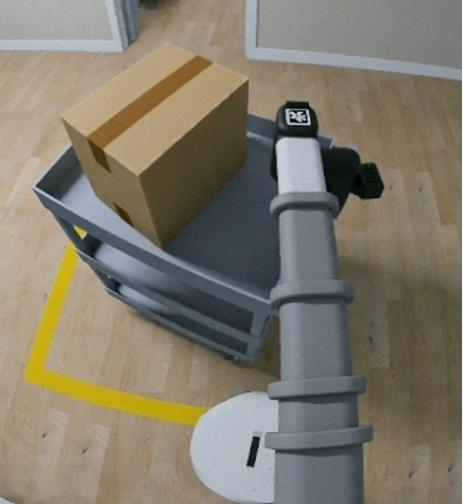

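>>> {"api": "move", "payload": {"r2": {"joints":{"gripper_m":0.12}}, "blocking": false, "cameras": []}}

>>> {"api": "wait", "payload": {"seconds": 3, "cameras": []}}

>>> {"api": "move", "payload": {"r2": {"joints":{"lift_m":1.13},"pace":"slow"}, "blocking": false, "cameras": []}}

>>> {"api": "wait", "payload": {"seconds": 4, "cameras": ["r2_wrist_camera"]}}

>>> {"api": "move", "payload": {"r2": {"base":{"strafe_m":-0.7},"joints":{"arm_m":0.1},"speeds":{"arm_m":0.1}}, "blocking": false, "cameras": []}}

>>> {"api": "wait", "payload": {"seconds": 6, "cameras": ["r2_head_left_camera"]}}

>>> {"api": "move", "payload": {"r2": {"base":{"rotate_rad":0.95},"joints":{"arm_m":0.0},"pace":"slow"}, "blocking": false, "cameras": []}}

>>> {"api": "wait", "payload": {"seconds": 3, "cameras": []}}

>>> {"api": "move", "payload": {"r2": {"joints":{"wrist_yaw_rad":0.22,"wrist_pitch_rad":0.5,"wrist_roll_rad":0,"lift_m":0.35}}, "blocking": false, "cameras": []}}

>>> {"api": "wait", "payload": {"seconds": 5, "cameras": ["r2_wrist_camera","r2_head_camera"]}}

Scene clock: 763.53 s.
move: r2 moving
r1: as last shown
r1.lidar_m: 4.85 2.51 1.94 1.90 0.25 0.25 0.47 1.30 1.48 2.82 3.02 4.42
r1.servo_current: wrist_yaw_rad=46(72) wrist_pitch_rad=33(52) wrist_roll_rad=59(59) gripper_m=46(46)
r1.contact_limits: strafe_m 1
r1.wrist_depth_mm: - 134 245 - 364 226 177 / - 132 134 - 368 229 178 / - 129 150 960 375 231 180 / 108 135 196 - 377 232 181 / 137 - - - 379 233 181 / - 1229 199 1229 194 234 182 / - 820 759 154 357 211 182
r2.base_odometry: x=-6.580 y=-2.344 heading=+0.315
r2.turned_by_wheels: +0.000
r2.turned_by_imu: +0.001
r2.base_tilt: forward=-0.7 right=+0.1
r2.lidar_m: 0.27 0.32 0.73 1.48 0.65 0.50 0.48 0.54 0.77 1.64 1.72 0.60
r2.base_status: not commanded
r2.joint_positions: lift_m=+0.925 arm_m=+0.290 wrist_yaw_rad=+0.016 wrist_pitch_rad=+1.567 wrist_roll_rad=+1.553 gripper_m=+0.020
r2.joint_status: gripper_m moving
r2.measured_speeds: translate_m=+0.000 strafe_m=+0.000 rotate_rad=+0.000 lift_m=+0.002 arm_m=+0.000 wrist_yaw_rad=+0.000 wrist_pitch_rad=+0.000 wrist_roll_rad=+0.000
r2.motor_effort: lift_m=+23(23) arm_m=+6(6) wheel_0=+15(16) wheel_1=+1(1) wheel_2=+2(2)
r2.servo_current: wrist_yaw_rad=78(91) wrist_pitch_rad=39(46) wrist_roll_rad=98(104) gripper_m=98(182)
r2.hand_pose: x=+0.4633 y=-0.0874 z=+0.8145 quat_wxyz=(+0.509, +0.493, +0.507, -0.491) (m; r2's base frame)
r2.wrist_depth_mm: 1042 1025 1042 1042 1042 1060 1042 / 1060 1060 1060 1025 1025 1042 1042 / 176 191 1060 1060 1060 1042 1042 / 243 177 187 1042 1060 820 1042 / 195 222 176 175 184 820 831 / 248 204 213 176 176 159 842 / 250 173 179 112 176 176 209
pictures: none
No camera images: "cameras" was empty.

Scene clock: 765.07 s.
earlier move: r2 done
r1.base_odometry: x=-1.930 y=-0.625 heading=-2.241
r1.turned_by_wheels: +0.000
r1.turned_by_imu: +0.000
r1.base_tilt: forward=-1.6 right=+1.3
r1.lidar_m: 4.83 2.51 1.96 1.88 0.25 0.25 0.48 1.29 1.49 2.84 3.02 4.41
r1.base_status: not commanded
r1.joint_positions: lift_m=+0.124 arm_m=+0.000 wrist_yaw_rad=+3.196 wrist_pitch_rad=+0.002 wrist_roll_rad=+0.000 gripper_m=+0.056
r1.joint_status: not commanded
r1.measured_speeds: all 0
r1.motor_effort: lift_m=+19(20) arm_m=+4(4) wheel_0=-29(29) wheel_1=+32(32) wheel_2=+7(7)
r1.servo_current: wrist_yaw_rad=59(78) wrist_pitch_rad=46(52) wrist_roll_rad=52(72) gripper_m=46(52)
r1.contact_limits: strafe_m 1
r1.hand_pose: x=-0.1218 y=+0.0716 z=+0.3019 quat_wxyz=(-0.027, -0.001, +0.000, +1.000) (m; r1's base frame)
r1.wrist_depth_mm: - 134 246 - 362 225 177 / - 132 134 - 370 229 177 / - 129 150 946 375 231 179 / 109 135 196 - 379 233 181 / 137 - - - 382 233 181 / - 1255 198 1205 195 235 182 / - 820 768 154 355 211 182
r2.base_odometry: x=-6.580 y=-2.344 heading=+0.315
r2.turned_by_wheels: +0.000
r2.turned_by_imu: +0.000
r2.base_tilt: forward=-0.7 right=+0.1
r2.lidar_m: 0.25 0.32 0.78 1.50 0.65 0.50 0.48 0.53 0.79 1.63 1.72 0.54
r2.base_status: not commanded
r2.joint_positions: lift_m=+0.926 arm_m=+0.290 wrist_yaw_rad=+0.018 wrist_pitch_rad=+1.567 wrist_roll_rad=+1.552 gripper_m=+0.120
r2.joint_status: all done
r2.measured_speeds: all 0
r2.motor_effort: lift_m=+9(23) arm_m=+6(6) wheel_0=+13(16) wheel_1=+2(2) wheel_2=+3(4)
r2.servo_current: wrist_yaw_rad=91(111) wrist_pitch_rad=46(52) wrist_roll_rad=104(117) gripper_m=52(182)
r2.hand_pose: x=+0.4634 y=-0.0874 z=+0.8155 quat_wxyz=(+0.510, +0.492, +0.508, -0.490) (m; r2's base frame)
r2.wrist_depth_mm: 1078 1078 1078 1060 1042 1042 1025 / 1078 1060 1060 1060 1042 1025 1025 / 187 186 1098 1060 1060 1042 1025 / 220 186 185 1042 1060 831 1025 / 260 217 185 183 1060 831 831 / 260 258 205 183 182 190 831 / 260 259 257 112 182 181 1060
wait: 1.53 of 3 s (r2 has come to rest)
pictures: none
No camera images: "cameras" was empty.

Scene clock: 765.57 s.
move: r2 moving
r1: as last shown
r1.lidar_m: 4.85 2.50 1.91 1.88 0.25 0.25 0.48 1.31 1.49 2.81 3.02 4.43
r1.motor_effort: lift_m=+19(20) arm_m=+4(4) wheel_0=-28(29) wheel_1=+32(32) wheel_2=+7(7)
r1.servo_current: wrist_yaw_rad=46(59) wrist_pitch_rad=39(52) wrist_roll_rad=39(59) gripper_m=46(46)
r1.contact_limits: strafe_m 1
r1.wrist_depth_mm: - 134 245 - 362 226 177 / - 132 134 - 368 229 178 / - 129 150 960 375 231 179 / 109 135 196 - 379 233 181 / 137 - - - 384 234 182 / - 1255 198 1205 194 235 182 / - 820 768 154 355 210 182
r2.base_odometry: x=-6.580 y=-2.344 heading=+0.315
r2.turned_by_wheels: +0.000
r2.turned_by_imu: +0.000
r2.base_tilt: forward=-0.6 right=+0.0
r2.lidar_m: 0.25 0.34 0.76 1.51 0.69 0.48 0.48 0.50 0.79 1.64 1.72 0.54
r2.base_status: not commanded
r2.joint_positions: lift_m=+0.949 arm_m=+0.290 wrist_yaw_rad=+0.018 wrist_pitch_rad=+1.567 wrist_roll_rad=+1.552 gripper_m=+0.120
r2.joint_status: lift_m moving
r2.measured_speeds: translate_m=+0.000 strafe_m=+0.000 rotate_rad=-0.001 lift_m=+0.097 arm_m=+0.000 wrist_yaw_rad=+0.000 wrist_pitch_rad=+0.000 wrist_roll_rad=+0.000
r2.motor_effort: lift_m=+29(29) arm_m=+6(7) wheel_0=+10(13) wheel_1=+2(2) wheel_2=+4(4)
r2.servo_current: wrist_yaw_rad=104(117) wrist_pitch_rad=46(46) wrist_roll_rad=98(117) gripper_m=52(52)
r2.hand_pose: x=+0.4634 y=-0.0874 z=+0.8392 quat_wxyz=(+0.510, +0.492, +0.508, -0.490) (m; r2's base frame)
r2.wrist_depth_mm: 1098 1098 1078 1078 1060 1042 1060 / 220 1078 1078 1060 1060 1060 1060 / 196 196 1060 1060 1060 1078 1042 / 227 195 194 1078 1060 842 1060 / 270 220 224 194 960 842 831 / 270 267 210 223 194 211 842 / 271 268 267 112 285 194 1060
pictures: none
No camera images: "cameras" was empty.

Scene clock: 767.47 s.
earlier move: r2 done
r1.base_odometry: x=-1.930 y=-0.625 heading=-2.241
r1.turned_by_wheels: +0.000
r1.turned_by_imu: +0.000
r1.base_tilt: forward=-1.6 right=+1.3
r1.lidar_m: 4.83 2.49 1.93 1.87 0.25 0.25 0.47 1.27 1.47 2.82 3.03 4.44
r1.base_status: not commanded
r1.joint_positions: lift_m=+0.124 arm_m=+0.000 wrist_yaw_rad=+3.196 wrist_pitch_rad=+0.002 wrist_roll_rad=+0.000 gripper_m=+0.056
r1.joint_status: not commanded
r1.measured_speeds: all 0
r1.motor_effort: lift_m=+19(20) arm_m=+4(4) wheel_0=-29(29) wheel_1=+31(32) wheel_2=+7(7)
r1.servo_current: wrist_yaw_rad=46(72) wrist_pitch_rad=39(52) wrist_roll_rad=39(59) gripper_m=39(46)
r1.contact_limits: strafe_m 1
r1.hand_pose: x=-0.1218 y=+0.0716 z=+0.3019 quat_wxyz=(-0.027, -0.001, +0.000, +1.000) (m; r1's base frame)
r1.wrist_depth_mm: - 134 246 - 364 226 177 / - 132 134 - 370 229 178 / - 129 150 946 375 230 179 / 108 135 196 - 379 233 181 / 137 - - - 382 234 182 / - 1229 198 1205 195 236 182 / - 809 759 154 353 211 182
r2.base_odometry: x=-6.580 y=-2.344 heading=+0.314
r2.turned_by_wheels: -0.001
r2.turned_by_imu: -0.001
r2.base_tilt: forward=-0.7 right=+0.0
r2.lidar_m: 0.28 0.34 0.76 1.52 0.66 0.49 0.47 0.53 0.80 1.63 1.73 0.47
r2.base_status: not commanded
r2.joint_positions: lift_m=+1.130 arm_m=+0.290 wrist_yaw_rad=+0.003 wrist_pitch_rad=+1.567 wrist_roll_rad=+1.568 gripper_m=+0.120
r2.joint_status: all done
r2.measured_speeds: all 0
r2.motor_effort: lift_m=+21(30) arm_m=+6(7) wheel_0=+3(13) wheel_1=+0(2) wheel_2=+1(4)
r2.servo_current: wrist_yaw_rad=46(117) wrist_pitch_rad=52(52) wrist_roll_rad=59(117) gripper_m=52(59)
r2.hand_pose: x=+0.4621 y=-0.0874 z=+1.0195 quat_wxyz=(+0.502, +0.500, +0.500, -0.498) (m; r2's base frame)
r2.wrist_depth_mm: 1281 1229 1255 1281 1255 1229 1229 / 1255 1281 1281 1255 1255 1281 1229 / 1281 389 1255 1255 1255 1229 1229 / 1281 459 382 1255 1182 1042 1255 / 459 462 452 384 750 1025 1255 / 462 462 202 455 387 1060 1255 / 459 459 459 112 449 1281 1255
wait: 1.90 of 4 s (r2 has come to rest)
pictures: r2_wrist_camera
Images, in order (width x height): r2_wrist_camera 616x392.

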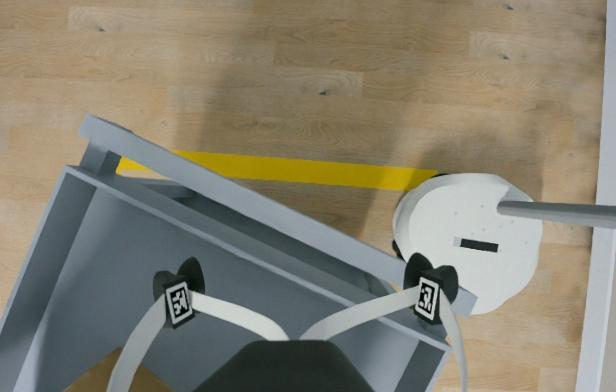

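Scene clock: 767.97 s.
move: r2 moving
r1: as last shown
r1.lidar_m: 4.84 2.53 1.94 1.89 0.25 0.25 0.45 1.30 1.50 2.83 3.01 4.43
r1.motor_effort: lift_m=+19(20) arm_m=+4(4) wheel_0=-28(28) wheel_1=+32(32) wheel_2=+7(7)
r1.servo_current: wrist_yaw_rad=52(65) wrist_pitch_rad=39(46) wrist_roll_rad=46(52) gripper_m=39(46)
r1.contact_limits: strafe_m 1
r1.wrist_depth_mm: - 134 246 - 364 226 177 / - 132 134 - 368 229 178 / - 129 150 976 375 231 180 / 108 135 196 - 379 232 181 / 137 - - - 382 234 181 / - 1229 198 1229 195 236 182 / - 820 759 154 355 211 182
r2.base_odometry: x=-6.569 y=-2.378 heading=+0.314
r2.turned_by_wheels: +0.000
r2.turned_by_imu: +0.000
r2.base_tilt: forward=-0.7 right=+0.0
r2.lidar_m: 0.25 0.33 0.73 1.58 0.66 0.50 0.47 0.54 0.79 1.60 1.68 0.68
r2.base_status: strafe_m moving
r2.joint_positions: lift_m=+1.130 arm_m=+0.252 wrist_yaw_rad=+0.003 wrist_pitch_rad=+1.567 wrist_roll_rad=+1.568 gripper_m=+0.120
r2.joint_status: arm_m moving
r2.measured_speeds: translate_m=+0.000 strafe_m=-0.139 rotate_rad=+0.002 lift_m=+0.000 arm_m=-0.100 wrist_yaw_rad=+0.000 wrist_pitch_rad=+0.000 wrist_roll_rad=+0.000
r2.motor_effort: lift_m=+21(22) arm_m=-6(11) wheel_0=+11(14) wheel_1=-10(11) wheel_2=-1(1)
r2.servo_current: wrist_yaw_rad=46(59) wrist_pitch_rad=39(46) wrist_roll_rad=33(59) gripper_m=46(52)
r2.hand_pose: x=+0.4246 y=-0.0874 z=+1.0195 quat_wxyz=(+0.502, +0.500, +0.500, -0.498) (m; r2's base frame)
r2.wrist_depth_mm: 1255 1281 1255 1255 1281 1255 1255 / 1281 1281 1281 1281 1229 1255 1255 / 1281 1281 1229 1255 1281 1255 1255 / 427 387 1281 1255 1118 1025 1255 / 462 462 382 1025 1078 1042 1229 / 459 452 217 382 384 1229 1255 / 462 459 459 112 413 1281 1255
pictures: none
No camera images: "cameras" was empty.

Scene clock: 771.13 s.
earlier move: r2 done
r1.base_odometry: x=-1.930 y=-0.625 heading=-2.241
r1.turned_by_wheels: +0.000
r1.turned_by_imu: +0.000
r1.base_tilt: forward=-1.6 right=+1.3
r1.lidar_m: 4.83 2.48 1.90 1.88 0.25 0.25 0.49 1.32 1.50 2.82 3.05 4.43
r1.base_status: not commanded
r1.joint_positions: lift_m=+0.124 arm_m=+0.000 wrist_yaw_rad=+3.196 wrist_pitch_rad=+0.002 wrist_roll_rad=+0.000 gripper_m=+0.056
r1.joint_status: not commanded
r1.measured_speeds: all 0
r1.motor_effort: lift_m=+19(20) arm_m=+4(4) wheel_0=-28(29) wheel_1=+32(32) wheel_2=+7(7)
r1.servo_current: wrist_yaw_rad=52(72) wrist_pitch_rad=46(52) wrist_roll_rad=59(72) gripper_m=39(46)
r1.contact_limits: strafe_m 1
r1.hand_pose: x=-0.1218 y=+0.0716 z=+0.3019 quat_wxyz=(-0.027, -0.001, +0.000, +1.000) (m; r1's base frame)
r1.wrist_depth_mm: - 134 245 - 364 227 177 / - 132 134 - 368 229 178 / - 129 150 960 375 231 179 / 109 135 196 - 379 233 181 / 137 - - - 382 234 182 / - 1229 198 1205 195 235 182 / - 809 759 154 355 210 182
r2.base_odometry: x=-6.364 y=-3.010 heading=+0.314
r2.turned_by_wheels: +0.000
r2.turned_by_imu: +0.001
r2.base_tilt: forward=-0.7 right=+0.1
r2.lidar_m: 2.21 0.76 0.68 1.72 0.73 0.54 0.54 0.57 0.88 0.93 1.03 1.49
r2.base_status: done
r2.joint_positions: lift_m=+1.130 arm_m=+0.100 wrist_yaw_rad=+0.003 wrist_pitch_rad=+1.567 wrist_roll_rad=+1.568 gripper_m=+0.120
r2.joint_status: all done
r2.measured_speeds: all 0
r2.motor_effort: lift_m=+21(22) arm_m=-7(11) wheel_0=+2(14) wheel_1=+0(12) wheel_2=+0(2)
r2.servo_current: wrist_yaw_rad=52(59) wrist_pitch_rad=39(52) wrist_roll_rad=39(59) gripper_m=52(59)
r2.hand_pose: x=+0.2724 y=-0.0874 z=+1.0195 quat_wxyz=(+0.502, +0.500, +0.500, -0.498) (m; r2's base frame)
r2.wrist_depth_mm: 1281 1255 1255 1281 1281 1229 1255 / 1255 1255 1281 1255 1229 1255 1281 / 1255 1255 1255 1229 1229 1281 1255 / 1255 1281 1281 1281 1042 1255 1098 / 1255 1255 1255 1281 1042 1255 1205 / 1308 1255 199 1255 1060 1255 1205 / 1308 1281 1308 112 1281 1281 1182
wait: 3.17 of 6 s (r2 has come to rest)
pictures: r2_head_left_camera
Images, in order (width x height): r2_head_left_camera 420x672.

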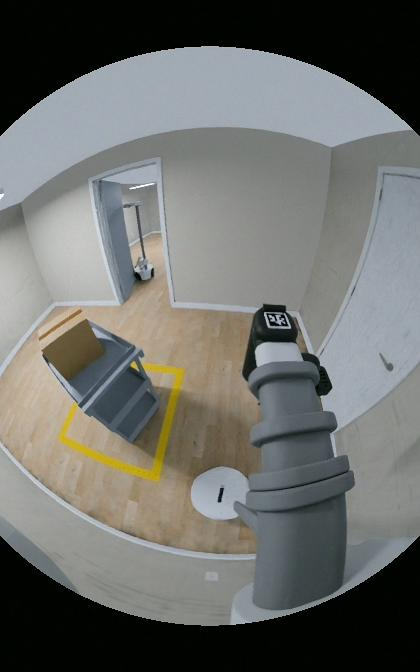

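Scene clock: 771.63 s.
move: r2 moving
r1: as last shown
r1.lidar_m: 4.85 2.47 1.92 1.89 0.25 0.25 0.50 1.29 1.46 2.83 3.06 4.39
r1.motor_effort: lift_m=+20(20) arm_m=+4(4) wheel_0=-28(28) wheel_1=+31(32) wheel_2=+7(7)
r1.servo_current: wrist_yaw_rad=46(59) wrist_pitch_rad=39(52) wrist_roll_rad=39(72) gripper_m=39(46)
r1.contact_limits: strafe_m 1
r1.wrist_depth_mm: - 134 246 - 364 225 176 / - 132 134 - 370 229 177 / - 129 150 946 375 230 179 / 109 135 196 - 379 232 181 / 137 - - - 382 234 182 / - 1229 198 1229 194 235 182 / - 820 759 154 355 211 182
r2.base_odometry: x=-6.364 y=-3.010 heading=+0.439
r2.turned_by_wheels: +0.125
r2.turned_by_imu: +0.122
r2.base_tilt: forward=-0.7 right=+0.0
r2.lidar_m: 2.22 0.73 0.67 1.28 0.67 0.54 0.52 0.62 0.95 0.95 1.05 1.76
r2.base_status: rotate_rad moving
r2.joint_positions: lift_m=+1.130 arm_m=+0.088 wrist_yaw_rad=+0.003 wrist_pitch_rad=+1.567 wrist_roll_rad=+1.568 gripper_m=+0.120
r2.joint_status: arm_m moving
r2.measured_speeds: translate_m=+0.001 strafe_m=+0.001 rotate_rad=+0.483 lift_m=+0.000 arm_m=-0.049 wrist_yaw_rad=+0.000 wrist_pitch_rad=+0.000 wrist_roll_rad=+0.000
r2.motor_effort: lift_m=+21(21) arm_m=-7(12) wheel_0=-4(8) wheel_1=-8(9) wheel_2=-8(10)
r2.servo_current: wrist_yaw_rad=59(59) wrist_pitch_rad=46(46) wrist_roll_rad=46(59) gripper_m=52(59)
r2.hand_pose: x=+0.2597 y=-0.0874 z=+1.0195 quat_wxyz=(+0.502, +0.500, +0.500, -0.498) (m; r2's base frame)
r2.wrist_depth_mm: 1255 1281 1255 1255 1255 1255 1255 / 1255 1255 1281 1281 1281 1255 1255 / 1281 1281 1255 1229 1255 1255 1281 / 1281 1255 1255 1281 1042 1255 1160 / 1255 1281 1255 1255 1042 1255 1160 / 1281 1281 199 1281 1042 1281 1160 / 1281 1281 1281 112 1281 1308 -
pictures: none
No camera images: "cameras" was empty.

Scene clock: 773.43 s.
earlier move: r2 done
r1.base_odometry: x=-1.930 y=-0.625 heading=-2.241
r1.turned_by_wheels: +0.000
r1.turned_by_imu: +0.000
r1.base_tilt: forward=-1.6 right=+1.3
r1.lidar_m: 4.84 2.54 1.93 1.90 0.25 0.25 0.47 1.30 1.48 2.84 3.04 4.44
r1.base_status: not commanded
r1.joint_positions: lift_m=+0.124 arm_m=+0.000 wrist_yaw_rad=+3.196 wrist_pitch_rad=+0.002 wrist_roll_rad=+0.000 gripper_m=+0.056
r1.joint_status: not commanded
r1.measured_speeds: all 0
r1.motor_effort: lift_m=+19(20) arm_m=+4(4) wheel_0=-28(29) wheel_1=+32(32) wheel_2=+7(7)
r1.servo_current: wrist_yaw_rad=59(72) wrist_pitch_rad=39(52) wrist_roll_rad=52(72) gripper_m=39(46)
r1.contact_limits: strafe_m 1
r1.hand_pose: x=-0.1218 y=+0.0716 z=+0.3019 quat_wxyz=(-0.027, -0.001, +0.000, +1.000) (m; r1's base frame)
r1.wrist_depth_mm: - 134 246 - 364 225 176 / - 132 134 - 370 229 177 / - 129 150 946 373 231 179 / 109 135 196 - 379 232 181 / 137 - - - 382 234 182 / - 1229 198 1229 194 235 182 / - 820 759 154 355 211 182
r2.base_odometry: x=-6.364 y=-3.010 heading=+1.263
r2.turned_by_wheels: +0.824
r2.turned_by_imu: +0.802
r2.base_tilt: forward=-0.7 right=+0.1
r2.lidar_m: 0.69 2.49 0.85 0.57 0.53 0.54 0.79 0.93 0.98 1.30 2.20 0.78
r2.base_status: done
r2.joint_positions: lift_m=+1.130 arm_m=+0.000 wrist_yaw_rad=+0.003 wrist_pitch_rad=+1.567 wrist_roll_rad=+1.568 gripper_m=+0.120
r2.joint_status: all done
r2.measured_speeds: all 0
r2.motor_effort: lift_m=+21(21) arm_m=-8(12) wheel_0=-5(11) wheel_1=-6(9) wheel_2=-6(10)
r2.servo_current: wrist_yaw_rad=52(59) wrist_pitch_rad=39(46) wrist_roll_rad=39(65) gripper_m=52(59)
r2.hand_pose: x=+0.1724 y=-0.0874 z=+1.0195 quat_wxyz=(+0.502, +0.500, +0.500, -0.498) (m; r2's base frame)
r2.wrist_depth_mm: 1281 1255 1281 1281 1255 1255 1281 / 1281 1255 1255 1255 1255 1281 1255 / 1281 1229 1255 1281 1255 1255 1255 / 1042 1281 1281 1281 1042 1281 1255 / - 1308 1255 1060 1042 1281 357 / 809 1281 199 1281 1042 1255 1255 / 1308 1281 1281 112 1255 1255 -
wait: 1.80 of 3 s (r2 has come to rest)
pictures: none
No camera images: "cameras" was empty.

Scene clock: 773.93 s.
move: r2 moving
r1: as last shown
r1.lidar_m: 4.85 2.54 1.91 1.87 0.25 0.25 0.48 1.30 1.46 2.81 3.01 4.44
r1.motor_effort: lift_m=+19(20) arm_m=+4(4) wheel_0=-28(29) wheel_1=+31(32) wheel_2=+7(7)
r1.servo_current: wrist_yaw_rad=46(59) wrist_pitch_rad=33(52) wrist_roll_rad=65(65) gripper_m=46(46)
r1.contact_limits: strafe_m 1
r1.wrist_depth_mm: - 134 246 - 362 226 177 / - 132 134 - 368 229 177 / - 129 150 976 375 231 179 / 108 135 196 - 379 232 181 / 137 - - - 382 234 182 / - 1229 198 1205 195 235 182 / - 820 759 154 355 211 182
r2.base_odometry: x=-6.364 y=-3.010 heading=+1.263
r2.turned_by_wheels: +0.000
r2.turned_by_imu: +0.000
r2.base_tilt: forward=-0.7 right=+0.1
r2.lidar_m: 0.68 2.50 0.82 0.57 0.51 0.56 0.76 0.95 1.00 1.31 2.22 0.80
r2.base_status: not commanded
r2.joint_positions: lift_m=+1.092 arm_m=+0.000 wrist_yaw_rad=+0.217 wrist_pitch_rad=+0.996 wrist_roll_rad=+0.982 gripper_m=+0.120
r2.joint_status: lift_m moving; wrist_yaw_rad moving; wrist_pitch_rad moving; wrist_roll_rad moving
r2.measured_speeds: translate_m=+0.000 strafe_m=+0.000 rotate_rad=+0.000 lift_m=-0.146 arm_m=+0.000 wrist_yaw_rad=+0.009 wrist_pitch_rad=-1.777 wrist_roll_rad=-1.819
r2.motor_effort: lift_m=+14(19) arm_m=-7(8) wheel_0=-5(5) wheel_1=-5(6) wheel_2=-6(6)
r2.servo_current: wrist_yaw_rad=39(117) wrist_pitch_rad=137(137) wrist_roll_rad=78(117) gripper_m=52(59)
r2.hand_pose: x=+0.3430 y=-0.0516 z=+1.0285 quat_wxyz=(+0.795, +0.366, +0.464, -0.140) (m; r2's base frame)
r2.wrist_depth_mm: 647 723 - 1537 1397 1229 1138 / 699 759 - 976 1366 1229 1118 / 809 - - 1182 1281 1182 1098 / - 1756 960 1366 1308 1160 1060 / - 1808 1537 1336 1229 1118 1042 / 1983 1708 199 1308 1138 917 976 / 1808 1618 1464 112 1138 878 809
pictures: none
No camera images: "cameras" was empty.

Scene clock: 777.30 s.
earlier move: r2 done
r1.base_odometry: x=-1.930 y=-0.625 heading=-2.241
r1.turned_by_wheels: +0.000
r1.turned_by_imu: +0.000
r1.base_tilt: forward=-1.6 right=+1.3
r1.lidar_m: 4.84 2.49 1.94 1.90 0.25 0.25 0.50 1.30 1.50 2.81 3.02 4.44
r1.base_status: not commanded
r1.joint_positions: lift_m=+0.124 arm_m=+0.000 wrist_yaw_rad=+3.196 wrist_pitch_rad=+0.002 wrist_roll_rad=+0.000 gripper_m=+0.056
r1.joint_status: not commanded
r1.measured_speeds: all 0
r1.motor_effort: lift_m=+19(20) arm_m=+4(4) wheel_0=-28(29) wheel_1=+31(32) wheel_2=+7(7)
r1.servo_current: wrist_yaw_rad=52(72) wrist_pitch_rad=33(52) wrist_roll_rad=46(65) gripper_m=39(52)
r1.contact_limits: strafe_m 1
r1.hand_pose: x=-0.1218 y=+0.0716 z=+0.3019 quat_wxyz=(-0.027, -0.001, +0.000, +1.000) (m; r1's base frame)
r1.wrist_depth_mm: - 134 246 - 364 226 176 / - 132 134 - 370 229 177 / - 129 150 960 375 232 179 / 108 135 196 - 379 233 181 / 137 - - - 382 235 181 / - 1255 198 1205 195 234 182 / - 820 759 154 355 210 181
r2.base_odometry: x=-6.364 y=-3.010 heading=+1.263
r2.turned_by_wheels: +0.000
r2.turned_by_imu: +0.000
r2.base_tilt: forward=-0.7 right=+0.1
r2.lidar_m: 0.68 2.47 0.81 0.57 0.52 0.56 0.79 0.95 0.99 1.30 2.21 0.80
r2.base_status: not commanded
r2.joint_positions: lift_m=+0.350 arm_m=+0.000 wrist_yaw_rad=+0.217 wrist_pitch_rad=+0.508 wrist_roll_rad=+0.002 gripper_m=+0.120
r2.joint_status: all done
r2.measured_speeds: all 0
r2.motor_effort: lift_m=+14(19) arm_m=-7(8) wheel_0=-5(5) wheel_1=-6(6) wheel_2=-6(7)
r2.servo_current: wrist_yaw_rad=39(117) wrist_pitch_rad=52(156) wrist_roll_rad=52(117) gripper_m=52(59)
r2.hand_pose: x=+0.4360 y=-0.0311 z=+0.3882 quat_wxyz=(+0.962, -0.026, +0.250, +0.105) (m; r2's base frame)
r2.wrist_depth_mm: - - - - - - - / - - 1983 - - - 1921 / 1499 1499 1397 - - 891 1366 / 1118 1098 1025 - - 750 1008 / 866 878 866 798 809 798 820 / 715 691 202 707 199 715 654 / 627 609 634 112 - 591 597
wait: 3.37 of 5 s (r2 has come to rest)
pictures: r2_head_camera, r2_wrist_camera
Images, in order (width x height): r2_head_camera 420x560, r2_wrist_camera 616x392.

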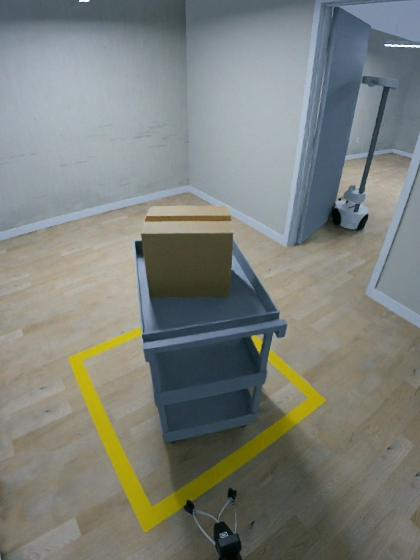

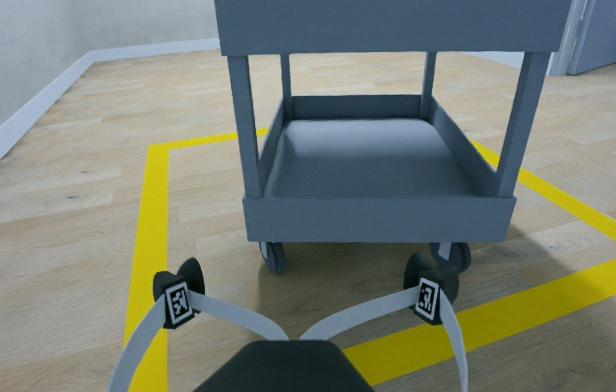

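>>> {"api": "zoom_image", "payload": {"camera": "r2_wrist_camera", "region": [380, 200, 616, 350]}}

>>> {"api": "move", "payload": {"r1": {"base":{"translate_m":0.5},"pace":"slow"}, "blocking": false, "cameras": []}}

>>> {"api": "wait", "payload": {"seconds": 7, "cameras": ["r2_head_camera"]}}

Scaled by 2.136.

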